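# Raise the juicer's front lever to vertical

## Task

Lift the long lever on the front of the juicer until it points straight up, with the juicer still upright on its base. Finish with neither hand in contact with the lever, and make sure any kitchen timer, yogurt cup, water bottle or seasoning tin present is still standing.

## Robot and tools

ROBOT. Two arms, left_arm and right_arm, each ending in a five-finger hand: right_arm has a right hand, left_arm a mirrored left hand. Calibrated bases: left_arm near (+0.031, +0.300, +0.048) m, right_arm near (-0.027, -0.275, +0.009) m, both turned only slightly about z.

FRAMES. Scene frame: origin at table-top height halfway between the arms, +x forward over the table, +y toward left_arm, +z up. Each arm's reported end_effector_position (m) and end_effector_quat_wxyz are in that arm's own base frame. Fixed cameras and the table use the scene frame. Pose offsets in a command run along the axes of that arm's current Hand target.

HAND POINT. A reference point 0.05 m in front of the palm and 0.15 m out from the wrist face. Its +z runs along the straightened fingers, +y points out of the palm, +x crosses the palm away from the thumb on the right hand and toward the thumb on the left hand. Straight fingertips reach 0.06-0.07 m past the point and lie 0.06 m behind it (-y). A rigid bracket on the little-finger side of the wrist can strike objects.

ROW LAYOUT (shared by execute_actions and move). A row is a single list of 28 numbers, each within [-1, 1], covering both arms even if one stays still: left dx, dy, dz, rx, ry, rz; left little, ring, middle, index, thumb_bend, thumb_turn, force_limit, speed; then the same 14 for the right arm.
- The six pose numbers are an offset, not a pose: measured from that arm's Hand target as it stood when the action (or move) began, along that target's axes. 1.0 equals 0.6 m of travel or 180 degrees of turn; rx, ry, rz form one rotation vector. Every row in an action counts from the same start, not from the previous row, and repeating an offset in a new action moves further. Six zeros re-request the current Hand target.
- The six finger numbers are absolute targets: +1 open/straight, -1 curled. thumb_turn: +1 beside the palm, -1 across in front of it. force_limit: -1 about 0 N up to +1 about 10 N at the fingertip (15 N for the two thumb motors). speed: near zero at -1, rising to full at +0.48 and staying full above; full speed closes a finger in 0.49 s. For a soft grip use speed -0.94 or lower.
- No number means 'unchanged'. To keep a hand as it is, resend the eight numbers of the last row actually run for it; if none has run yet, send its hand_measured plus hand_force_limit and hand_speed.

TOOLS.
- execute_actions: actions = list of actions; each action is up to 15 rows, one per 1/30 s step; a shorter one holds its final row. cameras = list of names, ["all"], or []; images come only with an empty actions list or when requested.
- move: target = one row or up to 15 rows, all offsets from the same starting Hand targets; straight-line paths for each hand point, all finishing together, capped at 10 s. speed: m/s, 0.002 to 4.3, default 0.25 (turning at twice that in rad/s), one value or one per target. blend: metres of corner rounding per target, 0 = stop at it. blocking=false returns after about 0.5 s while the motion continues. Paths do not avoid objects or the other arm; steer around, not near, an arm's own base.
- wait: seconds 0 to 10; arms hold their last command.
- stop: brakes a running move.
- zoom_image: camera (cam_head_left, cam_head_right, cam_high, cam_left_wrist, cam_right_wrist) and region [x0, y0, x1, y1] in pixels, at most 504 wide and high, from the newest images.
- show_instructions: shows reference images.
- finished_scene: scene = the current scene's number (printed at the end of each result); irreversible.

RESULTS. Hand target = last commanded pose after clipping; the next offsets start from it. hand_measured, hand_stopped_by (moving, target, force, stalled, fault) and hand_load_n (positive when pushed open) follow motor order. Also joint positions, velocities (may read 'within noise'), torques, motor temperatures. A move adds a move: line with its ending (done, off_target, moving, held, fault) and limits (paced = pose clipped, held = steps withheld). Done or off_target says nothing about contact.

BEHAVIOUR. Each step, commanded orientation is clipped to 40 degrees from the measured one. Hands often settle 1-3 cm (up to 5 cm) short, usually low, and an elbow may sag; send the remaining gap as a new offset. A blocked arm keeps pushing until commanded back past its hand point. Finger motors start only when their target changes by 0.002 or more, then lock at target or force_limit.

AVOID. Fast contacts and targets set deep past contact; pressing or gripping between the two arms; knocking over the juicer or the timer, cup, bottle or tin; anything leaving the table; slamming the lever. Holding loads or stretched-out arms heats motors: a MOTOR HOT line warns, and an OVER-TEMPERATURE FAULT drops that arm for 30-60 s.

Each tool is called after ">>>" by a JSON object that holds its "method" and its "body".

Reference images:

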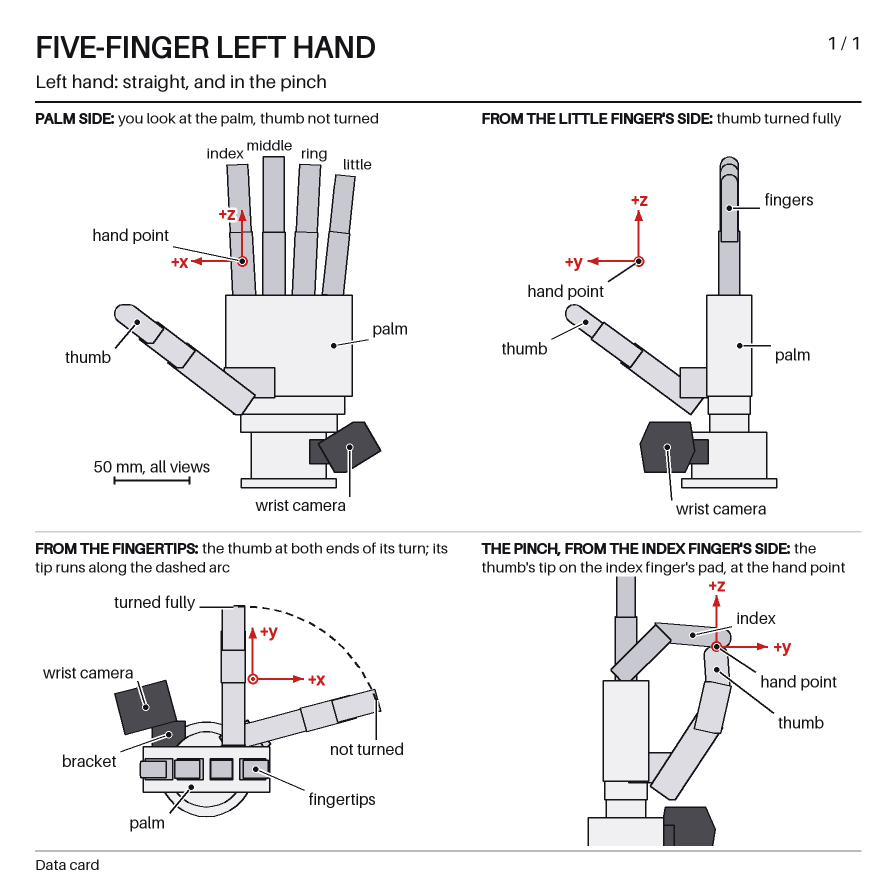

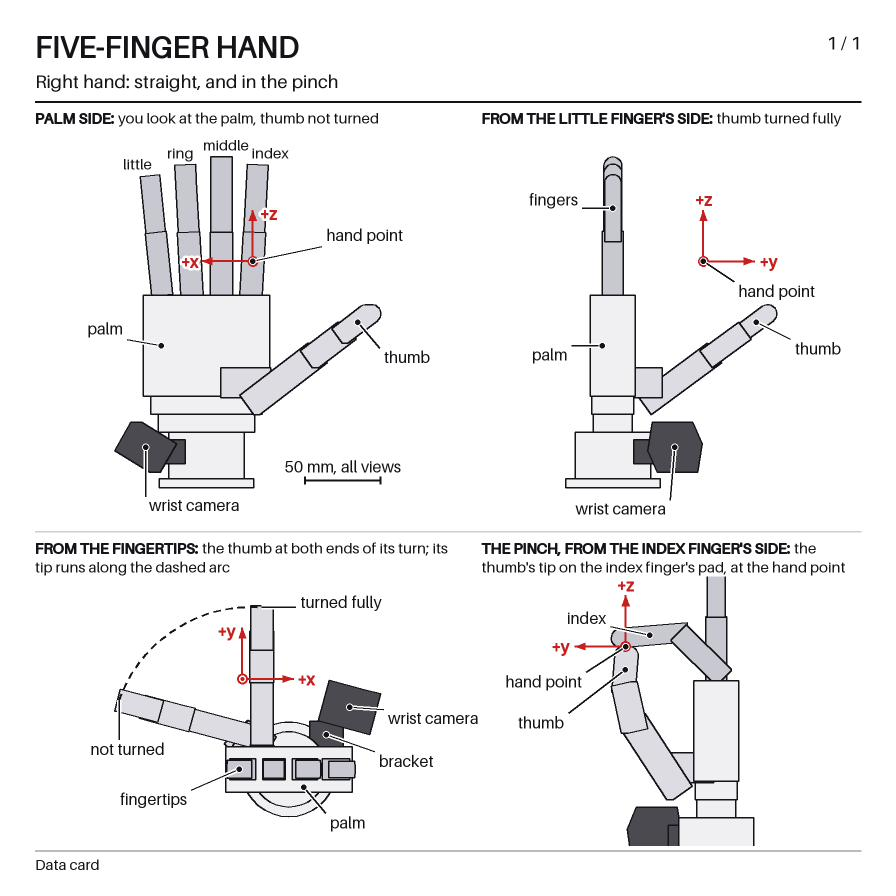

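## Session

>>> {"method": "execute_actions", "body": {"actions": []}}

Scene clock: 0.00 s.
left_arm: end_effector_position=(+0.4317, +0.2201, +0.3143) hand_measured=(+1.000, +1.000, +1.000, +1.000, +1.000, +1.000) hand_load_n=(+0.0, +0.0, +0.0, +0.0, +0.0, +0.0) hand_stopped_by=(target, target, target, target, target, target) hand_force_limit=0.00 hand_speed=-0.80 end_effector_quat_wxyz=(+0.637, -0.604, +0.437, +0.194) | right_arm: end_effector_position=(+0.5719, +0.1532, +0.2137) hand_measured=(+1.000, +1.000, +1.000, +1.000, +1.000, +1.000) hand_load_n=(+0.5, +0.0, +0.0, +0.0, +0.0, +0.0) hand_stopped_by=(target, target, target, target, target, target) hand_force_limit=0.00 hand_speed=-0.80 end_effector_quat_wxyz=(+0.033, -0.578, +0.815, -0.021)
Joint positions: left_arm=[0.088 1.228 0.982 -0.026 -1.138 0.673] | right_arm=[0.171 1.95 2.022 -1.565 0.01 0.507]
Joint velocities: within noise
Joint torques (N m): no reading
Motor temperatures (°C): left_arm=[35 28 30 32 34 35] | right_arm=[32 36 27 30 38 36]
Heat: left arm: hottest waist 35 °C; right arm: hottest wrist yaw 38 °C.
Hand target: left_arm +0.4369, +0.2206, +0.3252; +0.643, -0.606, +0.429, +0.187 | right_arm +0.5778, +0.1542, +0.2156; +0.038, -0.578, +0.815, -0.024

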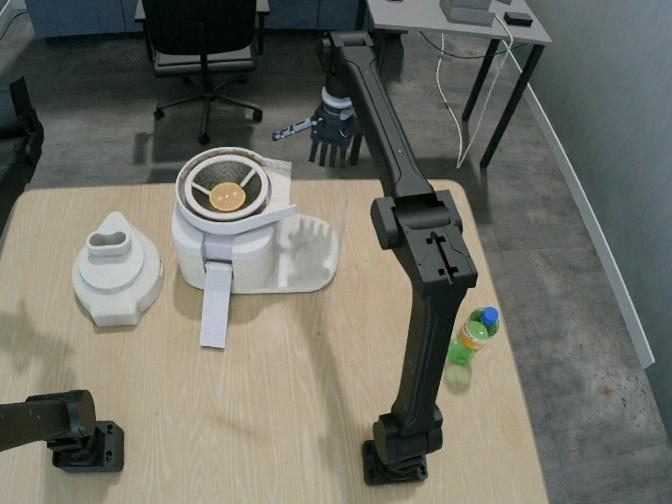

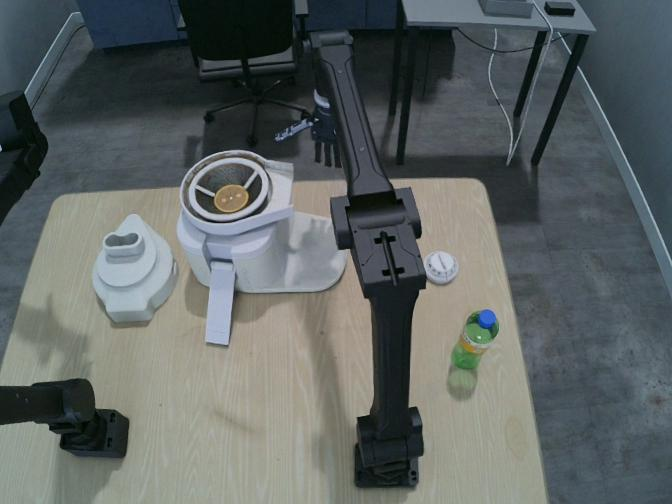

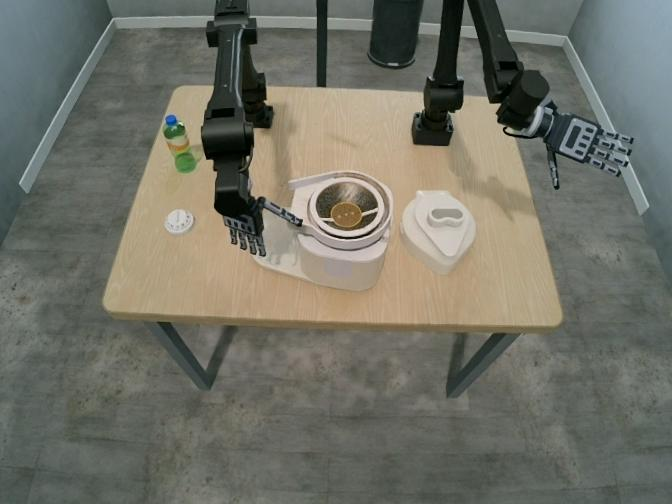

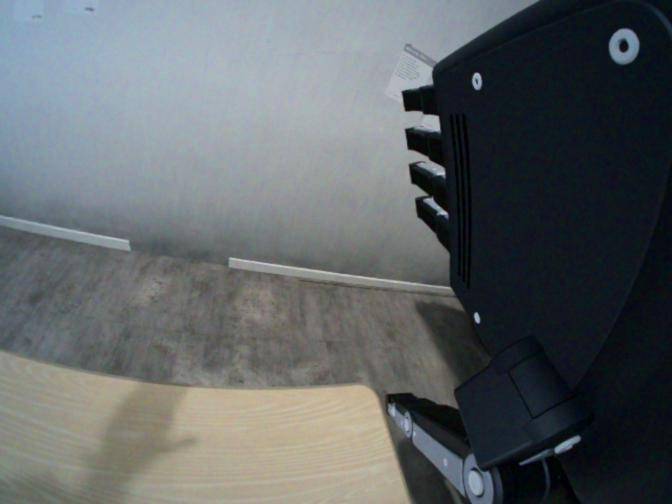

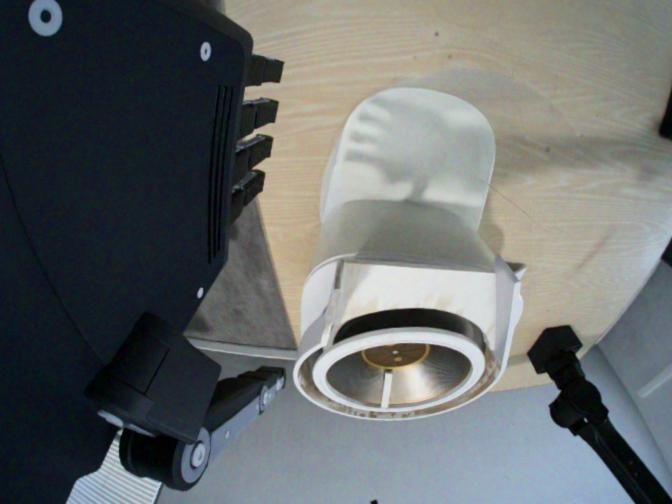

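>>> {"method": "zoom_image", "body": {"camera": "cam_head_right", "region": [80, 120, 400, 380]}}

>>> {"method": "zoom_image", "body": {"camera": "cam_high", "region": [220, 140, 500, 320]}}

>>> {"method": "zoom_image", "body": {"camera": "cam_head_left", "region": [60, 120, 380, 380]}}

Scaled by 1.575 from the camera's 672x504 image, which has a finer 960x720 frame.

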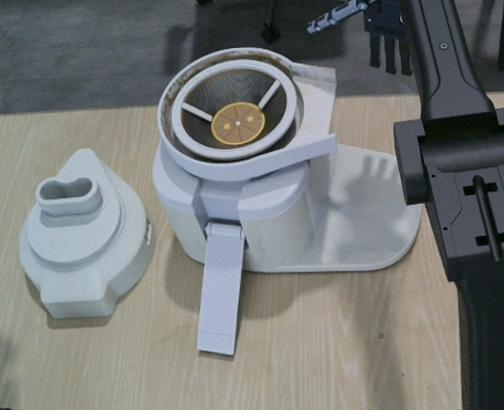

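Scaled by 1.800 from the camera's 672x504 image, which has a finer 960x720 frame.

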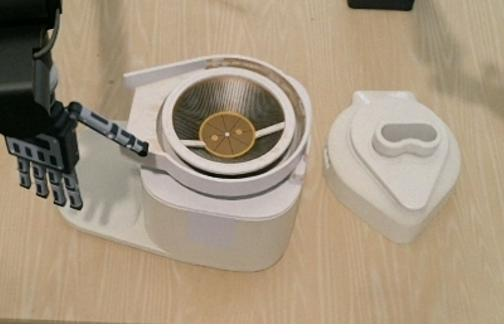

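Scaled by 1.575 from the camera's 672x504 image, which has a finer 960x720 frame.

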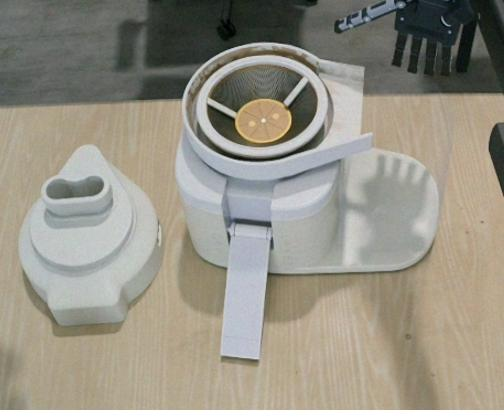

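>>> {"method": "move", "body": {"target": [[0,0,0,0,0,0,1,1,1,1,1,1,0,-0.8, 0,0,-0.2,0,0,0,1,1,1,1,1,1,0,0],[0,0,0,0,0,0,1,1,1,1,1,1,0,-0.8, 0.164,0.434,-0.183,0.286,-0.335,-0.517,1,1,1,1,-1,-1,0,0]], "blend": [0.05,0], "speed": 0.3, "cameras": ["all"]}}

Scene clock: 14.03 s.
left_arm: end_effector_position=(+0.4317, +0.2201, +0.3143) hand_measured=(+1.000, +1.000, +1.000, +1.000, +1.000, +1.000) hand_load_n=(+0.0, +0.0, +0.0, +0.0, +0.0, +0.0) hand_stopped_by=(target, target, target, target, target, target) hand_force_limit=0.00 hand_speed=-0.80 end_effector_quat_wxyz=(+0.637, -0.604, +0.437, +0.194) | right_arm: end_effector_position=(+0.2808, +0.1493, +0.2898) hand_measured=(+1.000, +1.000, +1.000, +1.000, -0.932, -1.000) hand_load_n=(+0.0, +0.0, +0.0, +0.0, +9.5, +1.0) hand_stopped_by=(target, target, target, target, force, target) hand_force_limit=0.00 hand_speed=0.00 end_effector_quat_wxyz=(-0.568, +0.819, +0.015, +0.079)
Joint positions: left_arm=[0.088 1.228 0.982 -0.026 -1.138 0.673] | right_arm=[-0.043 1.03 1.027 -1.357 -1.213 -1.503]
Joint torques (N m): left_arm=[-0.56 -8.64 12.46 1.42 -0.03 0.01] | right_arm=[-0.26 -4.31 13.41 0.35 -0.94 -0.21]
Motor temperatures (°C): left_arm=[35 28 35 32 33 35] | right_arm=[32 37 29 30 38 36]
Heat: left arm: hottest waist 35 °C; right arm: hottest wrist yaw 38 °C.
Hand target: left_arm +0.4369, +0.2206, +0.3252; +0.643, -0.606, +0.429, +0.187 | right_arm +0.2908, +0.1466, +0.3001; -0.568, +0.818, +0.017, +0.088
Off the commanded pose: left_arm 0.012 m, 1 deg | right_arm 0.014 m, 1 deg.
move: off_target (left_arm, right_arm); target 2's new numbers were sent with right_arm's hand 0.015 m and 1 deg from that target
camera_calibration:
cam_right_wrist: T_world_to_cam=[[0.400002, -0.344177, -0.849436, 0.18483], [-0.815769, -0.556148, -0.158807, 0.355717], [-0.417754, 0.756467, -0.503229, 0.270408], [0, 0, 0, 1]] pos_world=[0.329215, 0.0568908, 0.349569]

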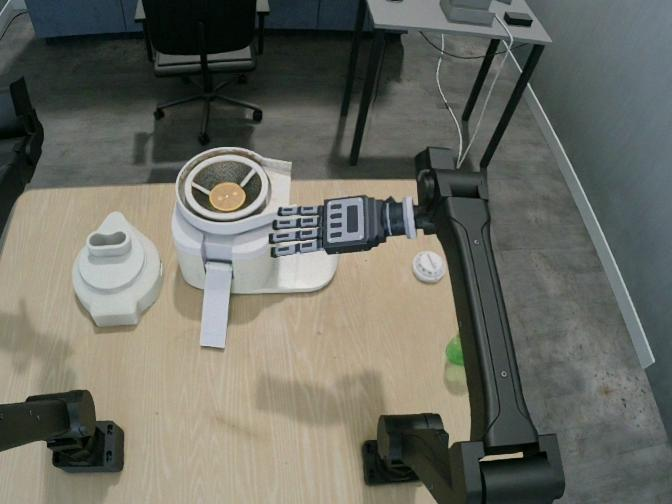

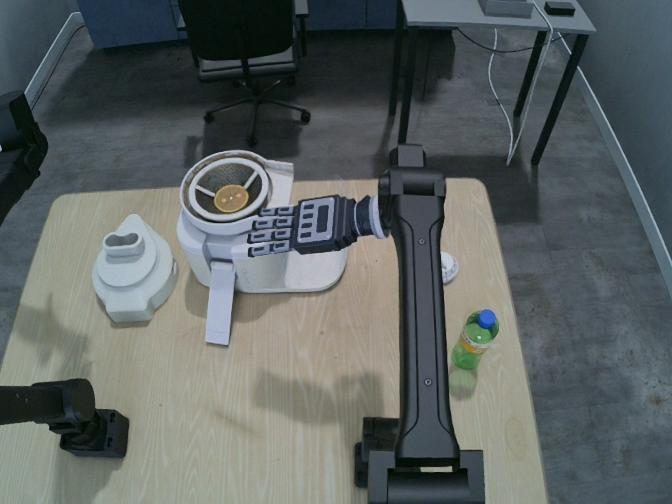

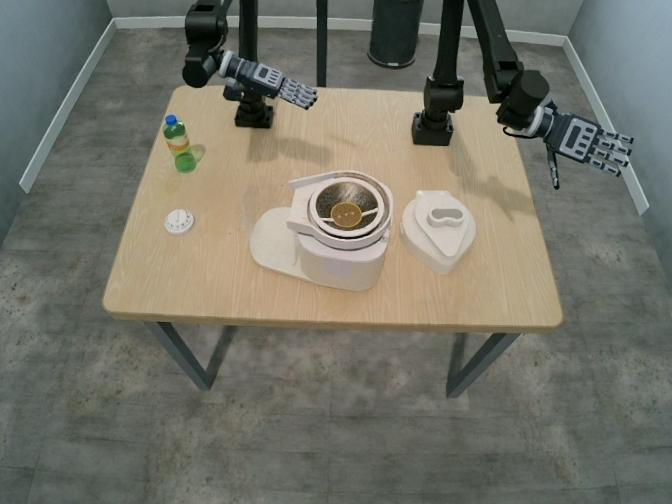

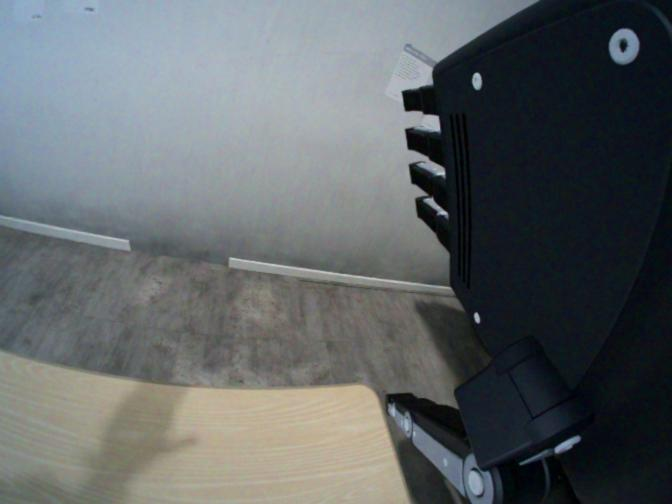

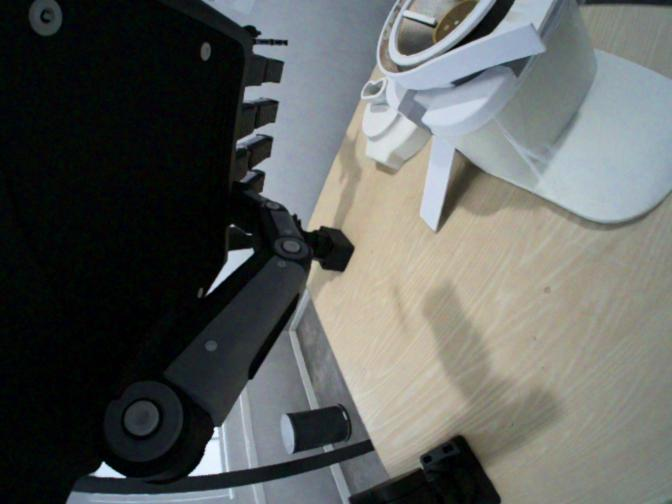

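>>> {"method": "move", "body": {"target": [0,0,0,0,0,0,1,1,1,1,1,1,0,-0.8, -0.0568,0.322,0.119,0,0,0,1,1,1,1,-0.85,-1,0,0], "speed": 0.2, "cameras": ["all"]}}

Scene clock: 16.40 s.
left_arm: end_effector_position=(+0.4317, +0.2201, +0.3143) hand_measured=(+1.000, +1.000, +1.000, +1.000, +1.000, +1.000) hand_load_n=(+0.0, +0.0, +0.0, +0.0, +0.0, +0.0) hand_stopped_by=(target, target, target, target, target, target) hand_force_limit=0.00 hand_speed=-0.80 end_effector_quat_wxyz=(+0.637, -0.604, +0.437, +0.194) | right_arm: end_effector_position=(+0.2910, +0.1470, +0.0962) hand_measured=(+1.000, +1.000, +1.000, +1.000, -0.850, -1.000) hand_load_n=(+0.0, +0.0, +0.0, +0.0, +0.0, +0.0) hand_stopped_by=(target, target, target, target, target, target) hand_force_limit=0.00 hand_speed=0.00 end_effector_quat_wxyz=(-0.567, +0.818, +0.023, +0.093)
Joint positions: left_arm=[0.088 1.228 0.982 -0.026 -1.138 0.673] | right_arm=[-0.05 1.221 0.625 -0.746 -1.216 -1.518]
Joint torques (N m): left_arm=[-0.62 -8.64 12.44 1.43 -0.03 0.04] | right_arm=[0.44 -5.42 8.43 1.25 -0.86 -0.07]
Heat: left arm: hottest waist 35 °C; right arm: hottest wrist yaw 38 °C.
Hand target: left_arm +0.4369, +0.2206, +0.3252; +0.643, -0.606, +0.429, +0.187 | right_arm +0.2906, +0.1470, +0.0912; -0.568, +0.818, +0.017, +0.087
Off the commanded pose: left_arm 0.012 m, 1 deg | right_arm 0.005 m, 1 deg.
move: off_target (left_arm)
camera_calibration:
cam_right_wrist: T_world_to_cam=[[0.426838, -0.345035, -0.835919, 0.00649189], [-0.810847, -0.555307, -0.184827, 0.332939], [-0.40042, 0.756693, -0.516797, 0.17515], [0, 0, 0, 1]] pos_world=[0.337325, 0.0545882, 0.15748]

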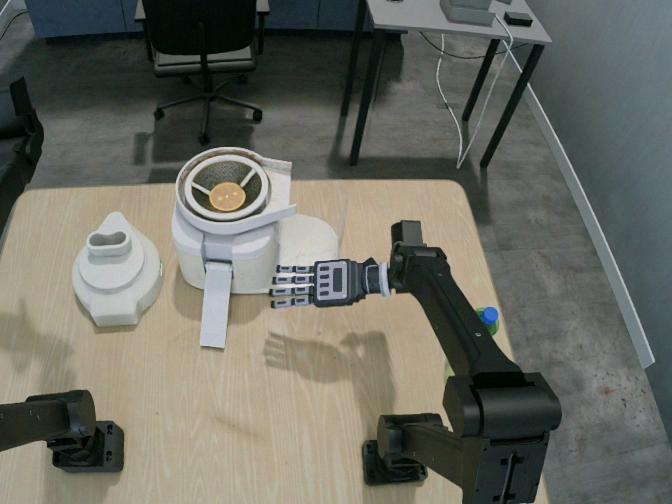

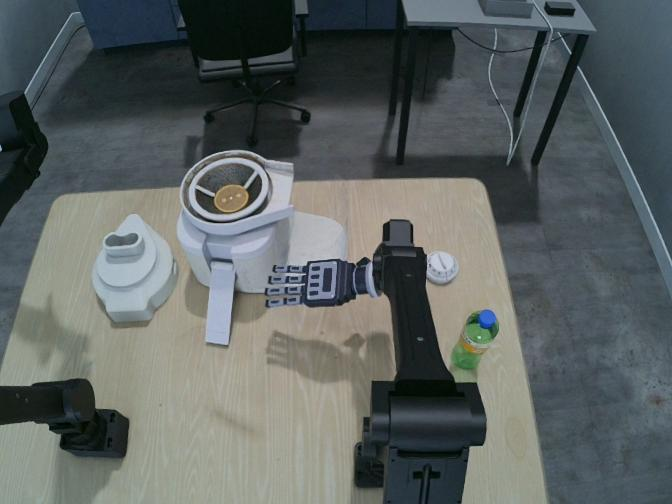

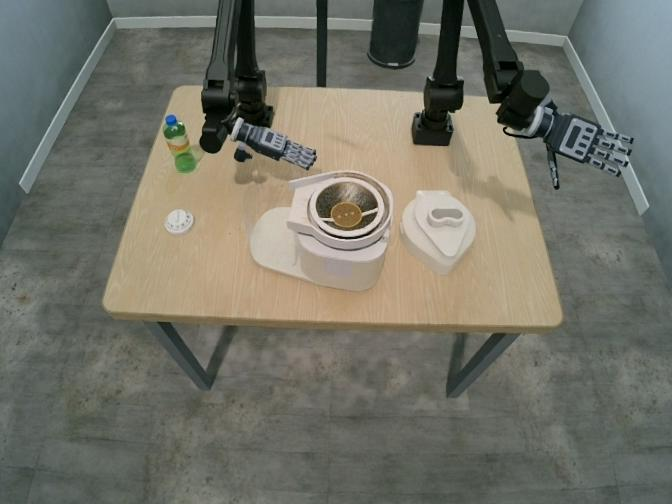

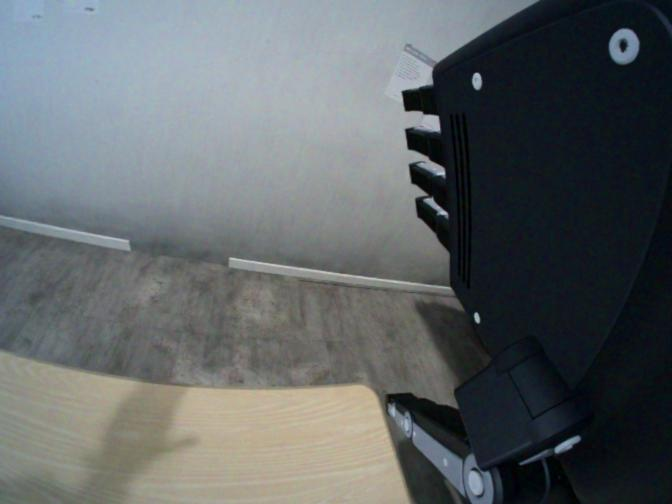

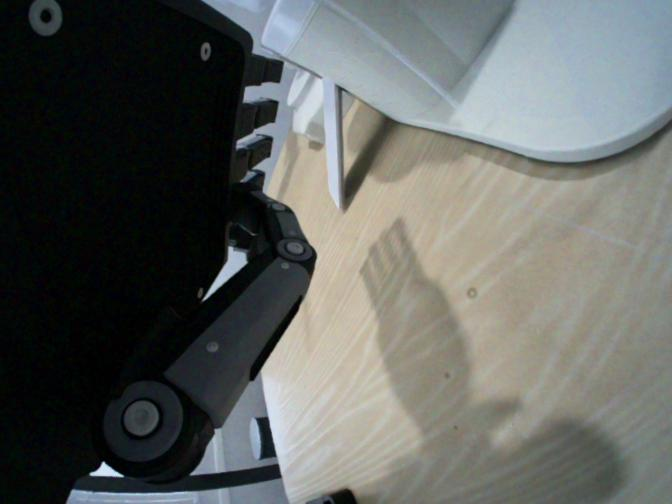

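>>> {"method": "move", "body": {"target": [0,0,0,0,0,0,1,1,1,1,1,1,0,-0.8, 0.0152,0.151,0.1156,0,0,-0.0556,1,1,1,1,-0.85,-1,0,0], "speed": 0.2, "cameras": ["cam_head_left","cam_head_right","cam_right_wrist"]}}

Scene clock: 19.27 s.
left_arm: end_effector_position=(+0.4317, +0.2201, +0.3143) hand_measured=(+1.000, +1.000, +1.000, +1.000, +1.000, +1.000) hand_load_n=(+0.0, -0.5, +0.0, +0.0, +0.0, +0.0) hand_stopped_by=(target, target, target, target, target, target) hand_force_limit=0.00 hand_speed=-0.80 end_effector_quat_wxyz=(+0.637, -0.604, +0.437, +0.194) | right_arm: end_effector_position=(+0.3240, +0.1765, -0.0074) hand_measured=(+1.000, +1.000, +1.000, +1.000, -0.850, -1.000) hand_load_n=(+0.0, +0.0, +0.0, +0.0, +0.0, +0.0) hand_stopped_by=(target, target, target, target, target, target) hand_force_limit=0.00 hand_speed=0.00 end_effector_quat_wxyz=(-0.558, +0.812, +0.093, +0.146)
Joint positions: left_arm=[0.088 1.228 0.982 -0.026 -1.138 0.673] | right_arm=[0.056 1.528 0.507 -0.046 -1.178 -1.403]
Joint torques (N m): left_arm=[-0.56 -8.76 12.44 1.36 -0.01 0.02] | right_arm=[0.97 -7.06 5.87 1.7 -0.67 -0.08]
Heat: left arm: hottest elbow 36 °C; right arm: hottest wrist yaw 38 °C.
Hand target: left_arm +0.4369, +0.2206, +0.3252; +0.643, -0.606, +0.429, +0.187 | right_arm +0.3198, +0.1788, -0.0147; -0.558, +0.814, +0.089, +0.137
Off the commanded pose: left_arm 0.012 m, 1 deg | right_arm 0.009 m, 1 deg.
move: off_target (left_arm)
camera_calibration:
cam_right_wrist: T_world_to_cam=[[0.577242, -0.334392, -0.744965, -0.133987], [-0.739655, -0.60066, -0.30351, 0.340977], [-0.34598, 0.726216, -0.594061, 0.0996868], [0, 0, 0, 1]] pos_world=[0.364038, 0.0876135, 0.0628946]
Images, in order (width x height): cam_head_left 672x504, cam_head_right 672x504, cam_right_wrist 672x504.

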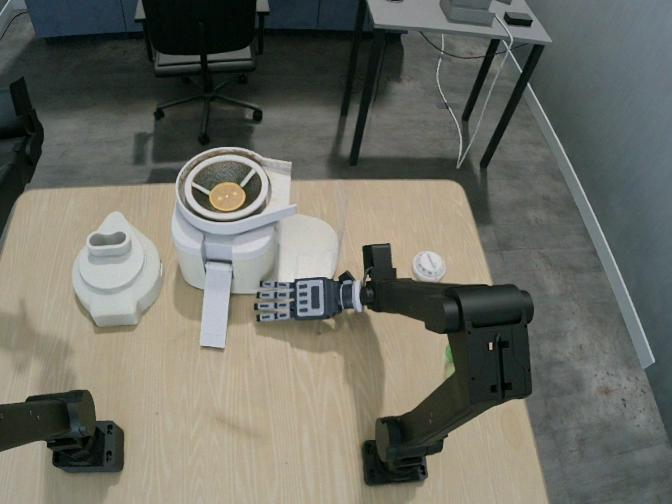

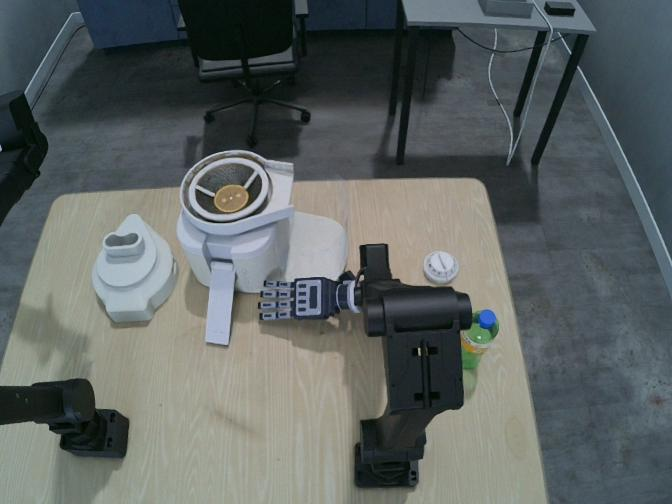

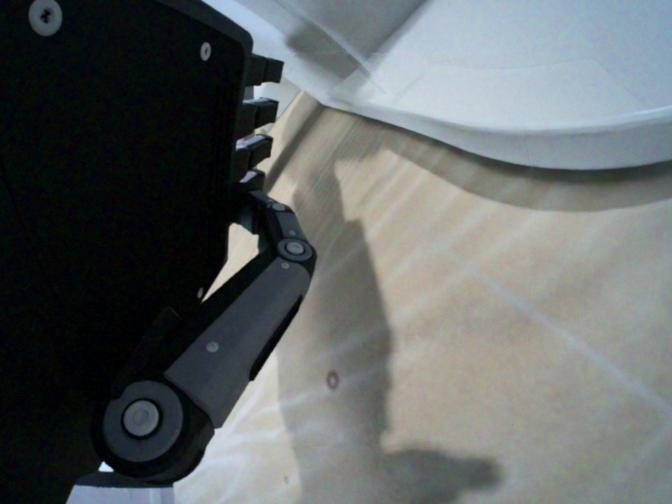

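>>> {"method": "zoom_image", "body": {"camera": "cam_head_right", "region": [180, 230, 380, 360]}}

>>> {"method": "zoom_image", "body": {"camera": "cam_right_wrist", "region": [200, 0, 450, 220]}}

Scaled by 2.520 from the camera's 672x504 image, which has a finer 960x720 frame.

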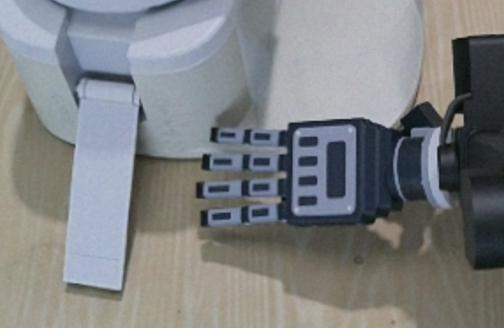

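Scaled by 2.016 from the camera's 672x504 image, which has a finer 960x720 frame.

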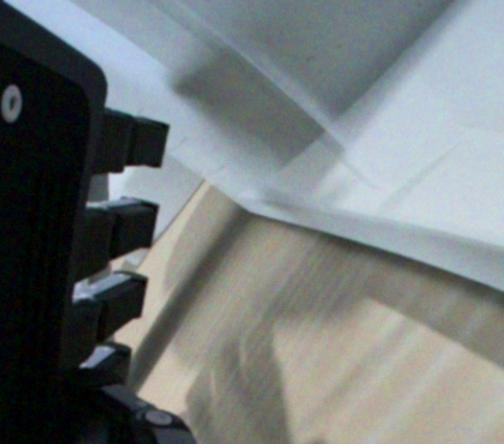

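>>> {"method": "move", "body": {"target": [[0,0,0,0,0,0,1,1,1,1,1,1,0,-0.8, 0.0206,0.025,0.01,0,0,0,-1,-1,1,1,-0.85,-1,0,0],[0,0,0,0,0,0,1,1,1,1,1,1,0,-0.8, 0.0193,-0.036,0.1663,0,0,0,-1,-1,1,1,-0.85,-1,0,0]], "speed": 0.1, "cameras": ["cam_head_left","cam_head_right","cam_right_wrist"]}}

>>> {"method": "zoom_image", "body": {"camera": "cam_head_right", "region": [180, 230, 380, 360]}}

>>> {"method": "zoom_image", "body": {"camera": "cam_right_wrist", "region": [200, 0, 450, 220]}}

Scene clock: 23.13 s.
left_arm: end_effector_position=(+0.4317, +0.2201, +0.3143) hand_measured=(+1.000, +1.000, +1.000, +1.000, +1.000, +1.000) hand_load_n=(+0.0, -0.5, +0.0, +0.0, +0.0, +0.0) hand_stopped_by=(target, target, target, target, target, target) hand_force_limit=0.00 hand_speed=-0.80 end_effector_quat_wxyz=(+0.637, -0.604, +0.437, +0.194) | right_arm: end_effector_position=(+0.3169, +0.2760, -0.0239) hand_measured=(-0.226, -1.000, +1.000, +1.000, -0.850, -1.000) hand_load_n=(-5.5, +0.0, +0.0, +0.0, +0.0, +0.0) hand_stopped_by=(force, target, target, target, target, target) hand_force_limit=0.00 hand_speed=0.00 end_effector_quat_wxyz=(-0.560, +0.813, +0.095, +0.128)
Joint positions: left_arm=[0.088 1.228 0.982 -0.026 -1.138 0.673] | right_arm=[0.361 1.653 0.49 0.488 -0.995 -0.932]
Joint torques (N m): left_arm=[-0.44 -8.76 12.52 1.39 -0.03 0.02] | right_arm=[-0.15 -7.24 8.8 2.15 0 -0.04]
Heat: left arm: hottest elbow 36 °C; right arm: hottest wrist yaw 38 °C.
Hand target: left_arm +0.4369, +0.2206, +0.3252; +0.643, -0.606, +0.429, +0.187 | right_arm +0.3367, +0.2796, -0.0260; -0.558, +0.814, +0.088, +0.137
Off the commanded pose: left_arm 0.012 m, 1 deg | right_arm 0.020 m, 1 deg.
move: off_target (left_arm, right_arm)
camera_calibration:
cam_right_wrist: T_world_to_cam=[[0.564404, -0.32207, -0.760079, -0.108523], [-0.732879, -0.61925, -0.281811, 0.394017], [-0.379916, 0.716101, -0.585545, 0.0289713], [0, 0, 0, 1]] pos_world=[0.361024, 0.188297, 0.0455163]
Images, in order (width x height): cam_head_left 672x504, cam_head_right 672x504, cam_right_wrist 672x504.

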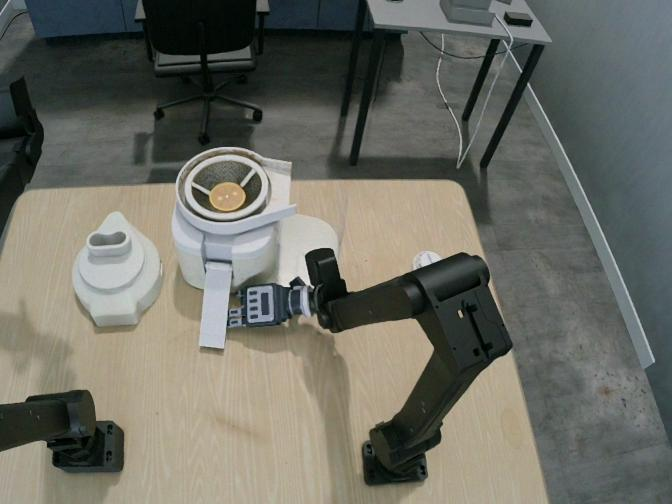

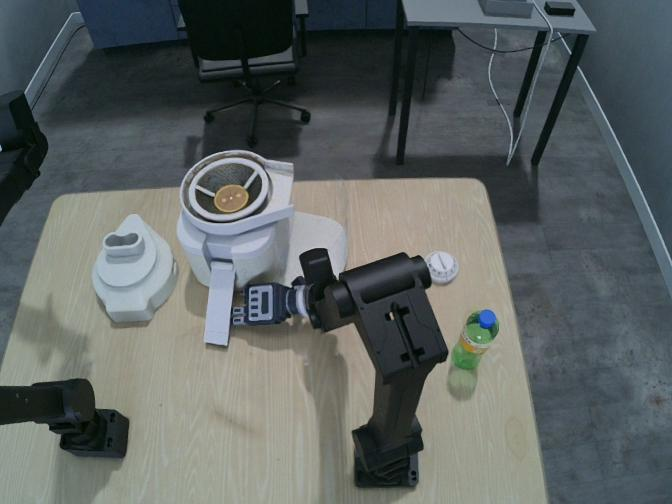

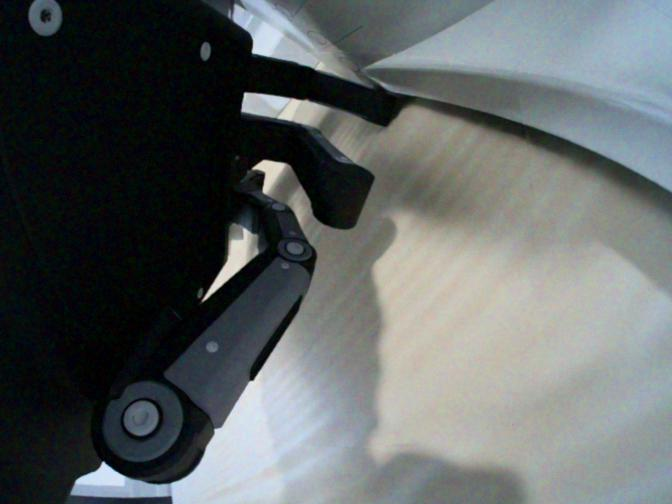

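Scaled by 2.520 from the camera's 672x504 image, which has a finer 960x720 frame.

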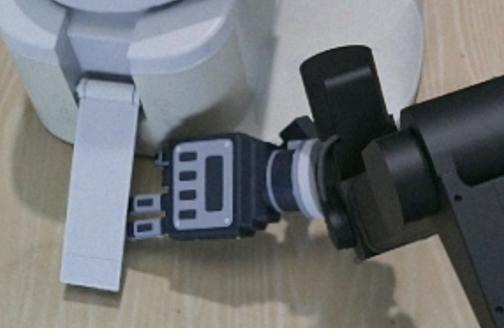

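Scaled by 2.016 from the camera's 672x504 image, which has a finer 960x720 frame.

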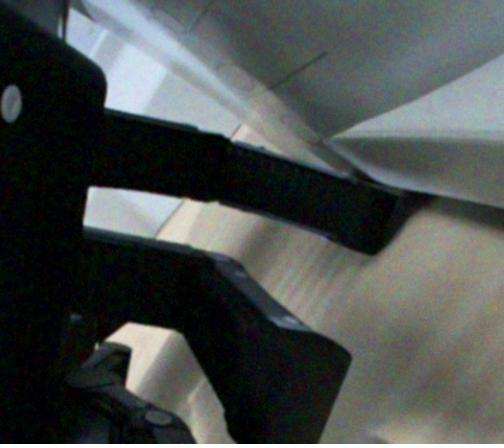

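>>> {"method": "move", "body": {"target": [[0,0,0,0,0,0,1,1,1,1,1,1,0,-0.8, -0.0537,-0.0175,-0.0055,0,0,0,-0.22,-1,1,1,-0.85,-1,0,0]], "speed": 0.1}}

>>> {"method": "move", "body": {"target": [[0,0,0,0,0,0,1,1,1,1,1,1,0,-0.8, 0,0,0,0,0,0,-1,-1,1,1,-0.85,-1,0,0]], "speed": 0.1, "cameras": ["cam_head_left","cam_head_right","cam_right_wrist"]}}

>>> {"method": "zoom_image", "body": {"camera": "cam_head_right", "region": [180, 230, 380, 360]}}

>>> {"method": "zoom_image", "body": {"camera": "cam_right_wrist", "region": [200, 0, 450, 220]}}

Scene clock: 24.50 s.
left_arm: end_effector_position=(+0.4317, +0.2201, +0.3143) hand_measured=(+1.000, +1.000, +1.000, +1.000, +1.000, +1.000) hand_load_n=(+0.0, +0.0, +0.0, +0.0, +0.0, +0.0) hand_stopped_by=(target, target, target, target, target, target) hand_force_limit=0.00 hand_speed=-0.80 end_effector_quat_wxyz=(+0.637, -0.604, +0.437, +0.194) | right_arm: end_effector_position=(+0.3132, +0.2783, -0.0248) hand_measured=(-0.220, -1.000, +1.000, +1.000, -0.850, -1.000) hand_load_n=(+0.0, +0.0, +0.0, -0.5, +0.0, +0.0) hand_stopped_by=(target, target, target, target, target, target) hand_force_limit=0.00 hand_speed=0.00 end_effector_quat_wxyz=(-0.556, +0.813, +0.093, +0.148)
Joint positions: left_arm=[0.088 1.228 0.982 -0.026 -1.138 0.673] | right_arm=[0.383 1.649 0.454 0.576 -0.948 -0.899]
Joint torques (N m): left_arm=[-0.67 -8.82 12.46 1.39 -0.04 0.02] | right_arm=[1.38 -9.7 4.15 2.03 -0.46 0.1]
Heat: left arm: hottest elbow 37 °C; right arm: hottest wrist yaw 38 °C.
Hand target: left_arm +0.4369, +0.2206, +0.3252; +0.643, -0.606, +0.429, +0.187 | right_arm +0.3026, +0.2806, -0.0259; -0.558, +0.814, +0.089, +0.137
Off the commanded pose: left_arm 0.012 m, 1 deg | right_arm 0.011 m, 1 deg.
move: off_target (left_arm, right_arm)

Scene clock: 25.07 s.
left_arm: end_effector_position=(+0.4317, +0.2201, +0.3143) hand_measured=(+1.000, +1.000, +1.000, +1.000, +1.000, +1.000) hand_load_n=(+0.0, +0.0, +0.0, +0.0, +0.0, +0.0) hand_stopped_by=(target, target, target, target, target, target) hand_force_limit=0.00 hand_speed=-0.80 end_effector_quat_wxyz=(+0.637, -0.604, +0.437, +0.194) | right_arm: end_effector_position=(+0.3053, +0.2776, -0.0279) hand_measured=(-1.000, -1.000, +1.000, +1.000, -0.850, -1.000) hand_load_n=(+0.0, +0.0, +0.0, -0.5, +0.0, +0.0) hand_stopped_by=(target, target, target, target, target, target) hand_force_limit=0.00 hand_speed=0.00 end_effector_quat_wxyz=(-0.556, +0.815, +0.087, +0.139)
Joint positions: left_arm=[0.088 1.228 0.982 -0.026 -1.138 0.673] | right_arm=[0.388 1.649 0.442 0.577 -0.948 -0.886]
Joint torques (N m): left_arm=[-0.73 -8.76 12.46 1.43 -0.02 0.02] | right_arm=[1.03 -9.64 5 2.06 -0.46 -0.03]
Heat: left arm: hottest elbow 37 °C; right arm: hottest wrist yaw 38 °C.
Hand target: left_arm +0.4369, +0.2206, +0.3252; +0.643, -0.606, +0.429, +0.187 | right_arm +0.3027, +0.2807, -0.0258; -0.558, +0.814, +0.089, +0.137
Off the commanded pose: left_arm 0.012 m, 1 deg | right_arm 0.005 m, 0 deg.
move: off_target (left_arm)
camera_calibration:
cam_right_wrist: T_world_to_cam=[[0.562703, -0.340422, -0.753312, -0.098784], [-0.746276, -0.601166, -0.285781, 0.384294], [-0.35558, 0.722988, -0.592327, 0.0115734], [0, 0, 0, 1]] pos_world=[0.346491, 0.189029, 0.042264]
Images, in order (width x height): cam_head_left 672x504, cam_head_right 672x504, cam_right_wrist 672x504.

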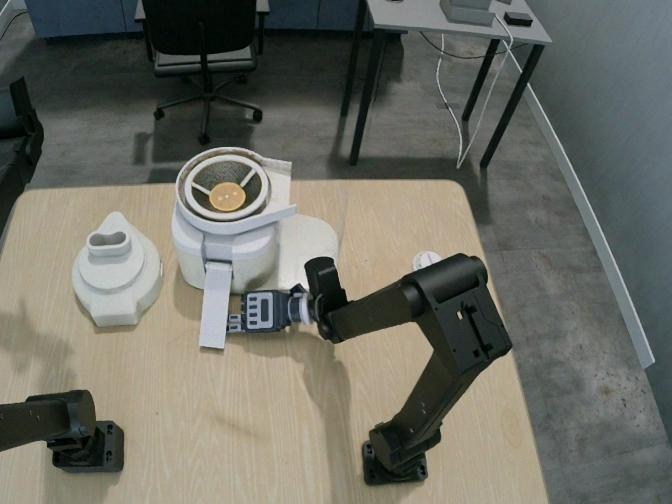

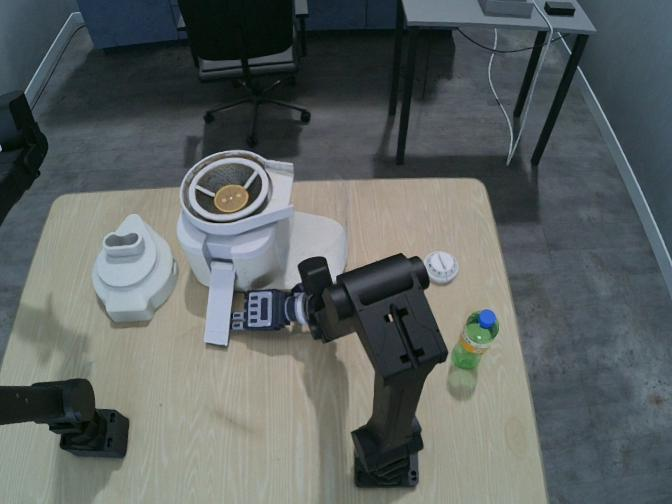

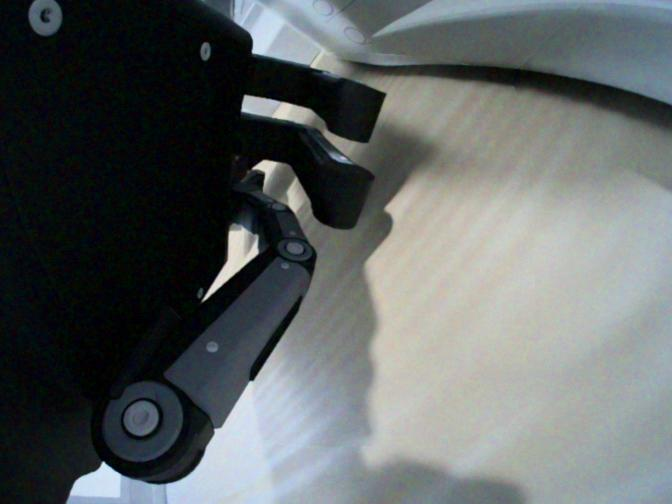

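Scaled by 2.520 from the camera's 672x504 image, which has a finer 960x720 frame.

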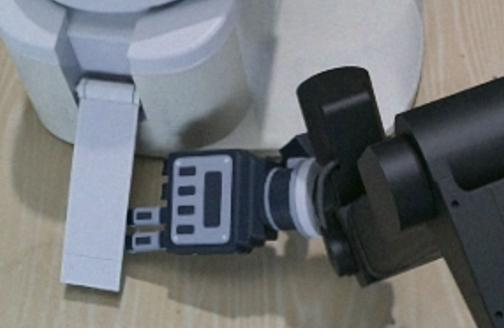

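Scaled by 2.016 from the camera's 672x504 image, which has a finer 960x720 frame.

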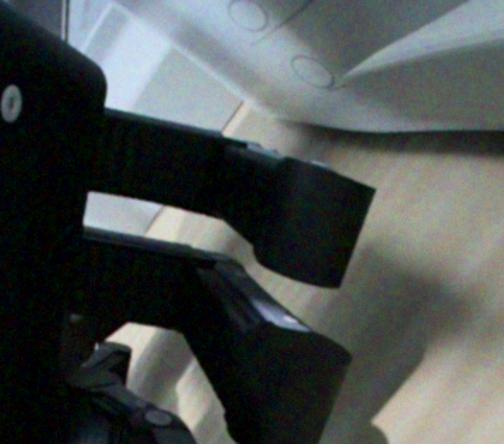

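>>> {"method": "move", "body": {"target": [[0,0,0,0,0,0,1,1,1,1,1,1,0,-0.8, -0.0285,-0.0754,-0.0342,0,0,0.0556,-1,-1,1,1,-0.85,-1,0,0],[0,0,0,0,0,0,1,1,1,1,1,1,0,-0.8, -0.0468,-0.1568,-0.0595,0,0,0.1667,-1,-1,1,1,-0.85,-1,0,0]], "speed": 0.08, "blend": [0.02,0], "cameras": ["cam_head_left","cam_head_right","cam_right_wrist"]}}

>>> {"method": "zoom_image", "body": {"camera": "cam_head_right", "region": [180, 230, 380, 360]}}

Scene clock: 30.63 s.
left_arm: end_effector_position=(+0.4317, +0.2201, +0.3143) hand_measured=(+1.000, +1.000, +1.000, +1.000, +1.000, +1.000) hand_load_n=(+0.0, +0.0, +0.0, +0.0, +0.0, -0.5) hand_stopped_by=(target, target, target, target, target, target) hand_force_limit=0.00 hand_speed=-0.80 end_effector_quat_wxyz=(+0.637, -0.604, +0.437, +0.194) | right_arm: end_effector_position=(+0.2432, +0.2777, +0.0535) hand_measured=(-1.000, -1.000, +1.000, +1.000, -0.850, -1.000) hand_load_n=(+0.0, +0.0, +0.0, -0.5, +0.5, +0.0) hand_stopped_by=(target, target, target, target, target, target) hand_force_limit=0.00 hand_speed=0.00 end_effector_quat_wxyz=(-0.572, +0.810, -0.128, -0.012)
Joint positions: left_arm=[0.088 1.228 0.982 -0.026 -1.138 0.673] | right_arm=[0.4 1.301 0.402 0.272 -0.939 -0.35]
Joint torques (N m): left_arm=[-0.62 -8.82 12.48 1.35 -0.03 0.02] | right_arm=[1.08 -7.88 8.47 1.39 -0.42 -0.02]
Heat: left arm: hottest elbow 38 °C; right arm: hottest wrist yaw 38 °C.
Hand target: left_arm +0.4369, +0.2206, +0.3252; +0.643, -0.606, +0.429, +0.187 | right_arm +0.2438, +0.2816, +0.0604; -0.574, +0.809, -0.125, -0.012
Off the commanded pose: left_arm 0.012 m, 1 deg | right_arm 0.008 m, 0 deg.
move: off_target (left_arm)
camera_calibration:
cam_right_wrist: T_world_to_cam=[[0.073485, -0.34264, -0.936588, 0.127034], [-0.891491, -0.443534, 0.0923149, 0.332665], [-0.447039, 0.828176, -0.338053, 0.0170284], [0, 0, 0, 1]] pos_world=[0.294845, 0.176972, 0.0940247]
Images, in order (width x height): cam_head_left 672x504, cam_head_right 672x504, cam_right_wrist 672x504.

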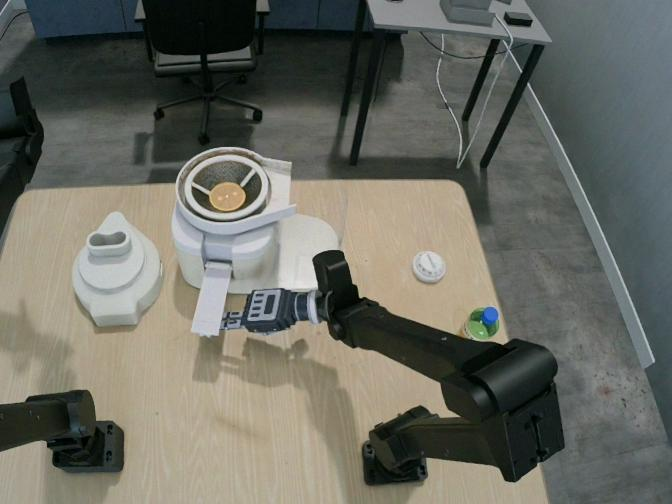

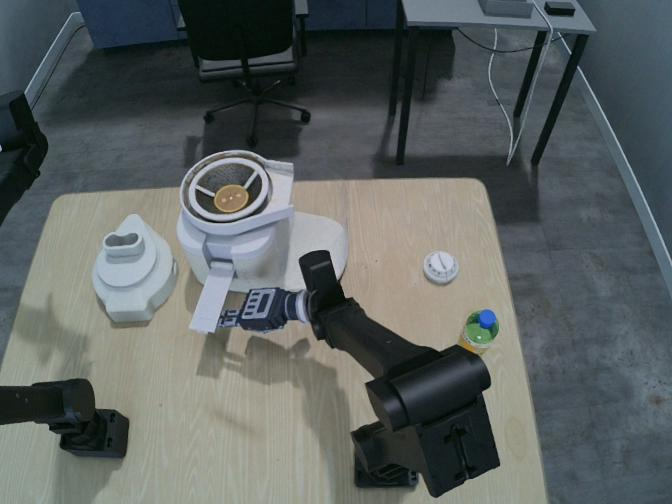

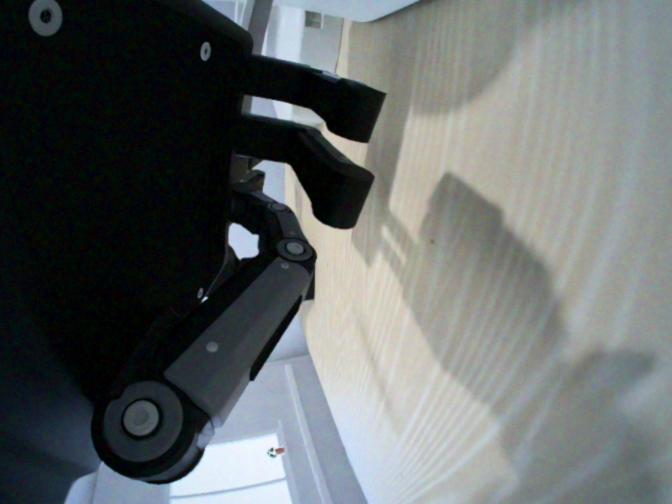

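Scaled by 2.520 from the camera's 672x504 image, which has a finer 960x720 frame.

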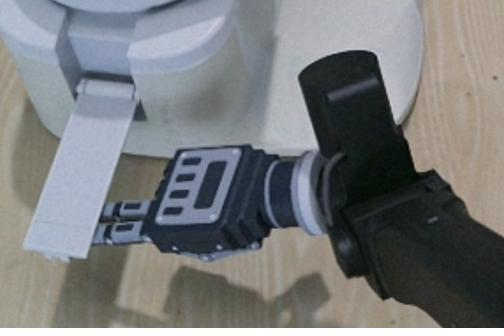

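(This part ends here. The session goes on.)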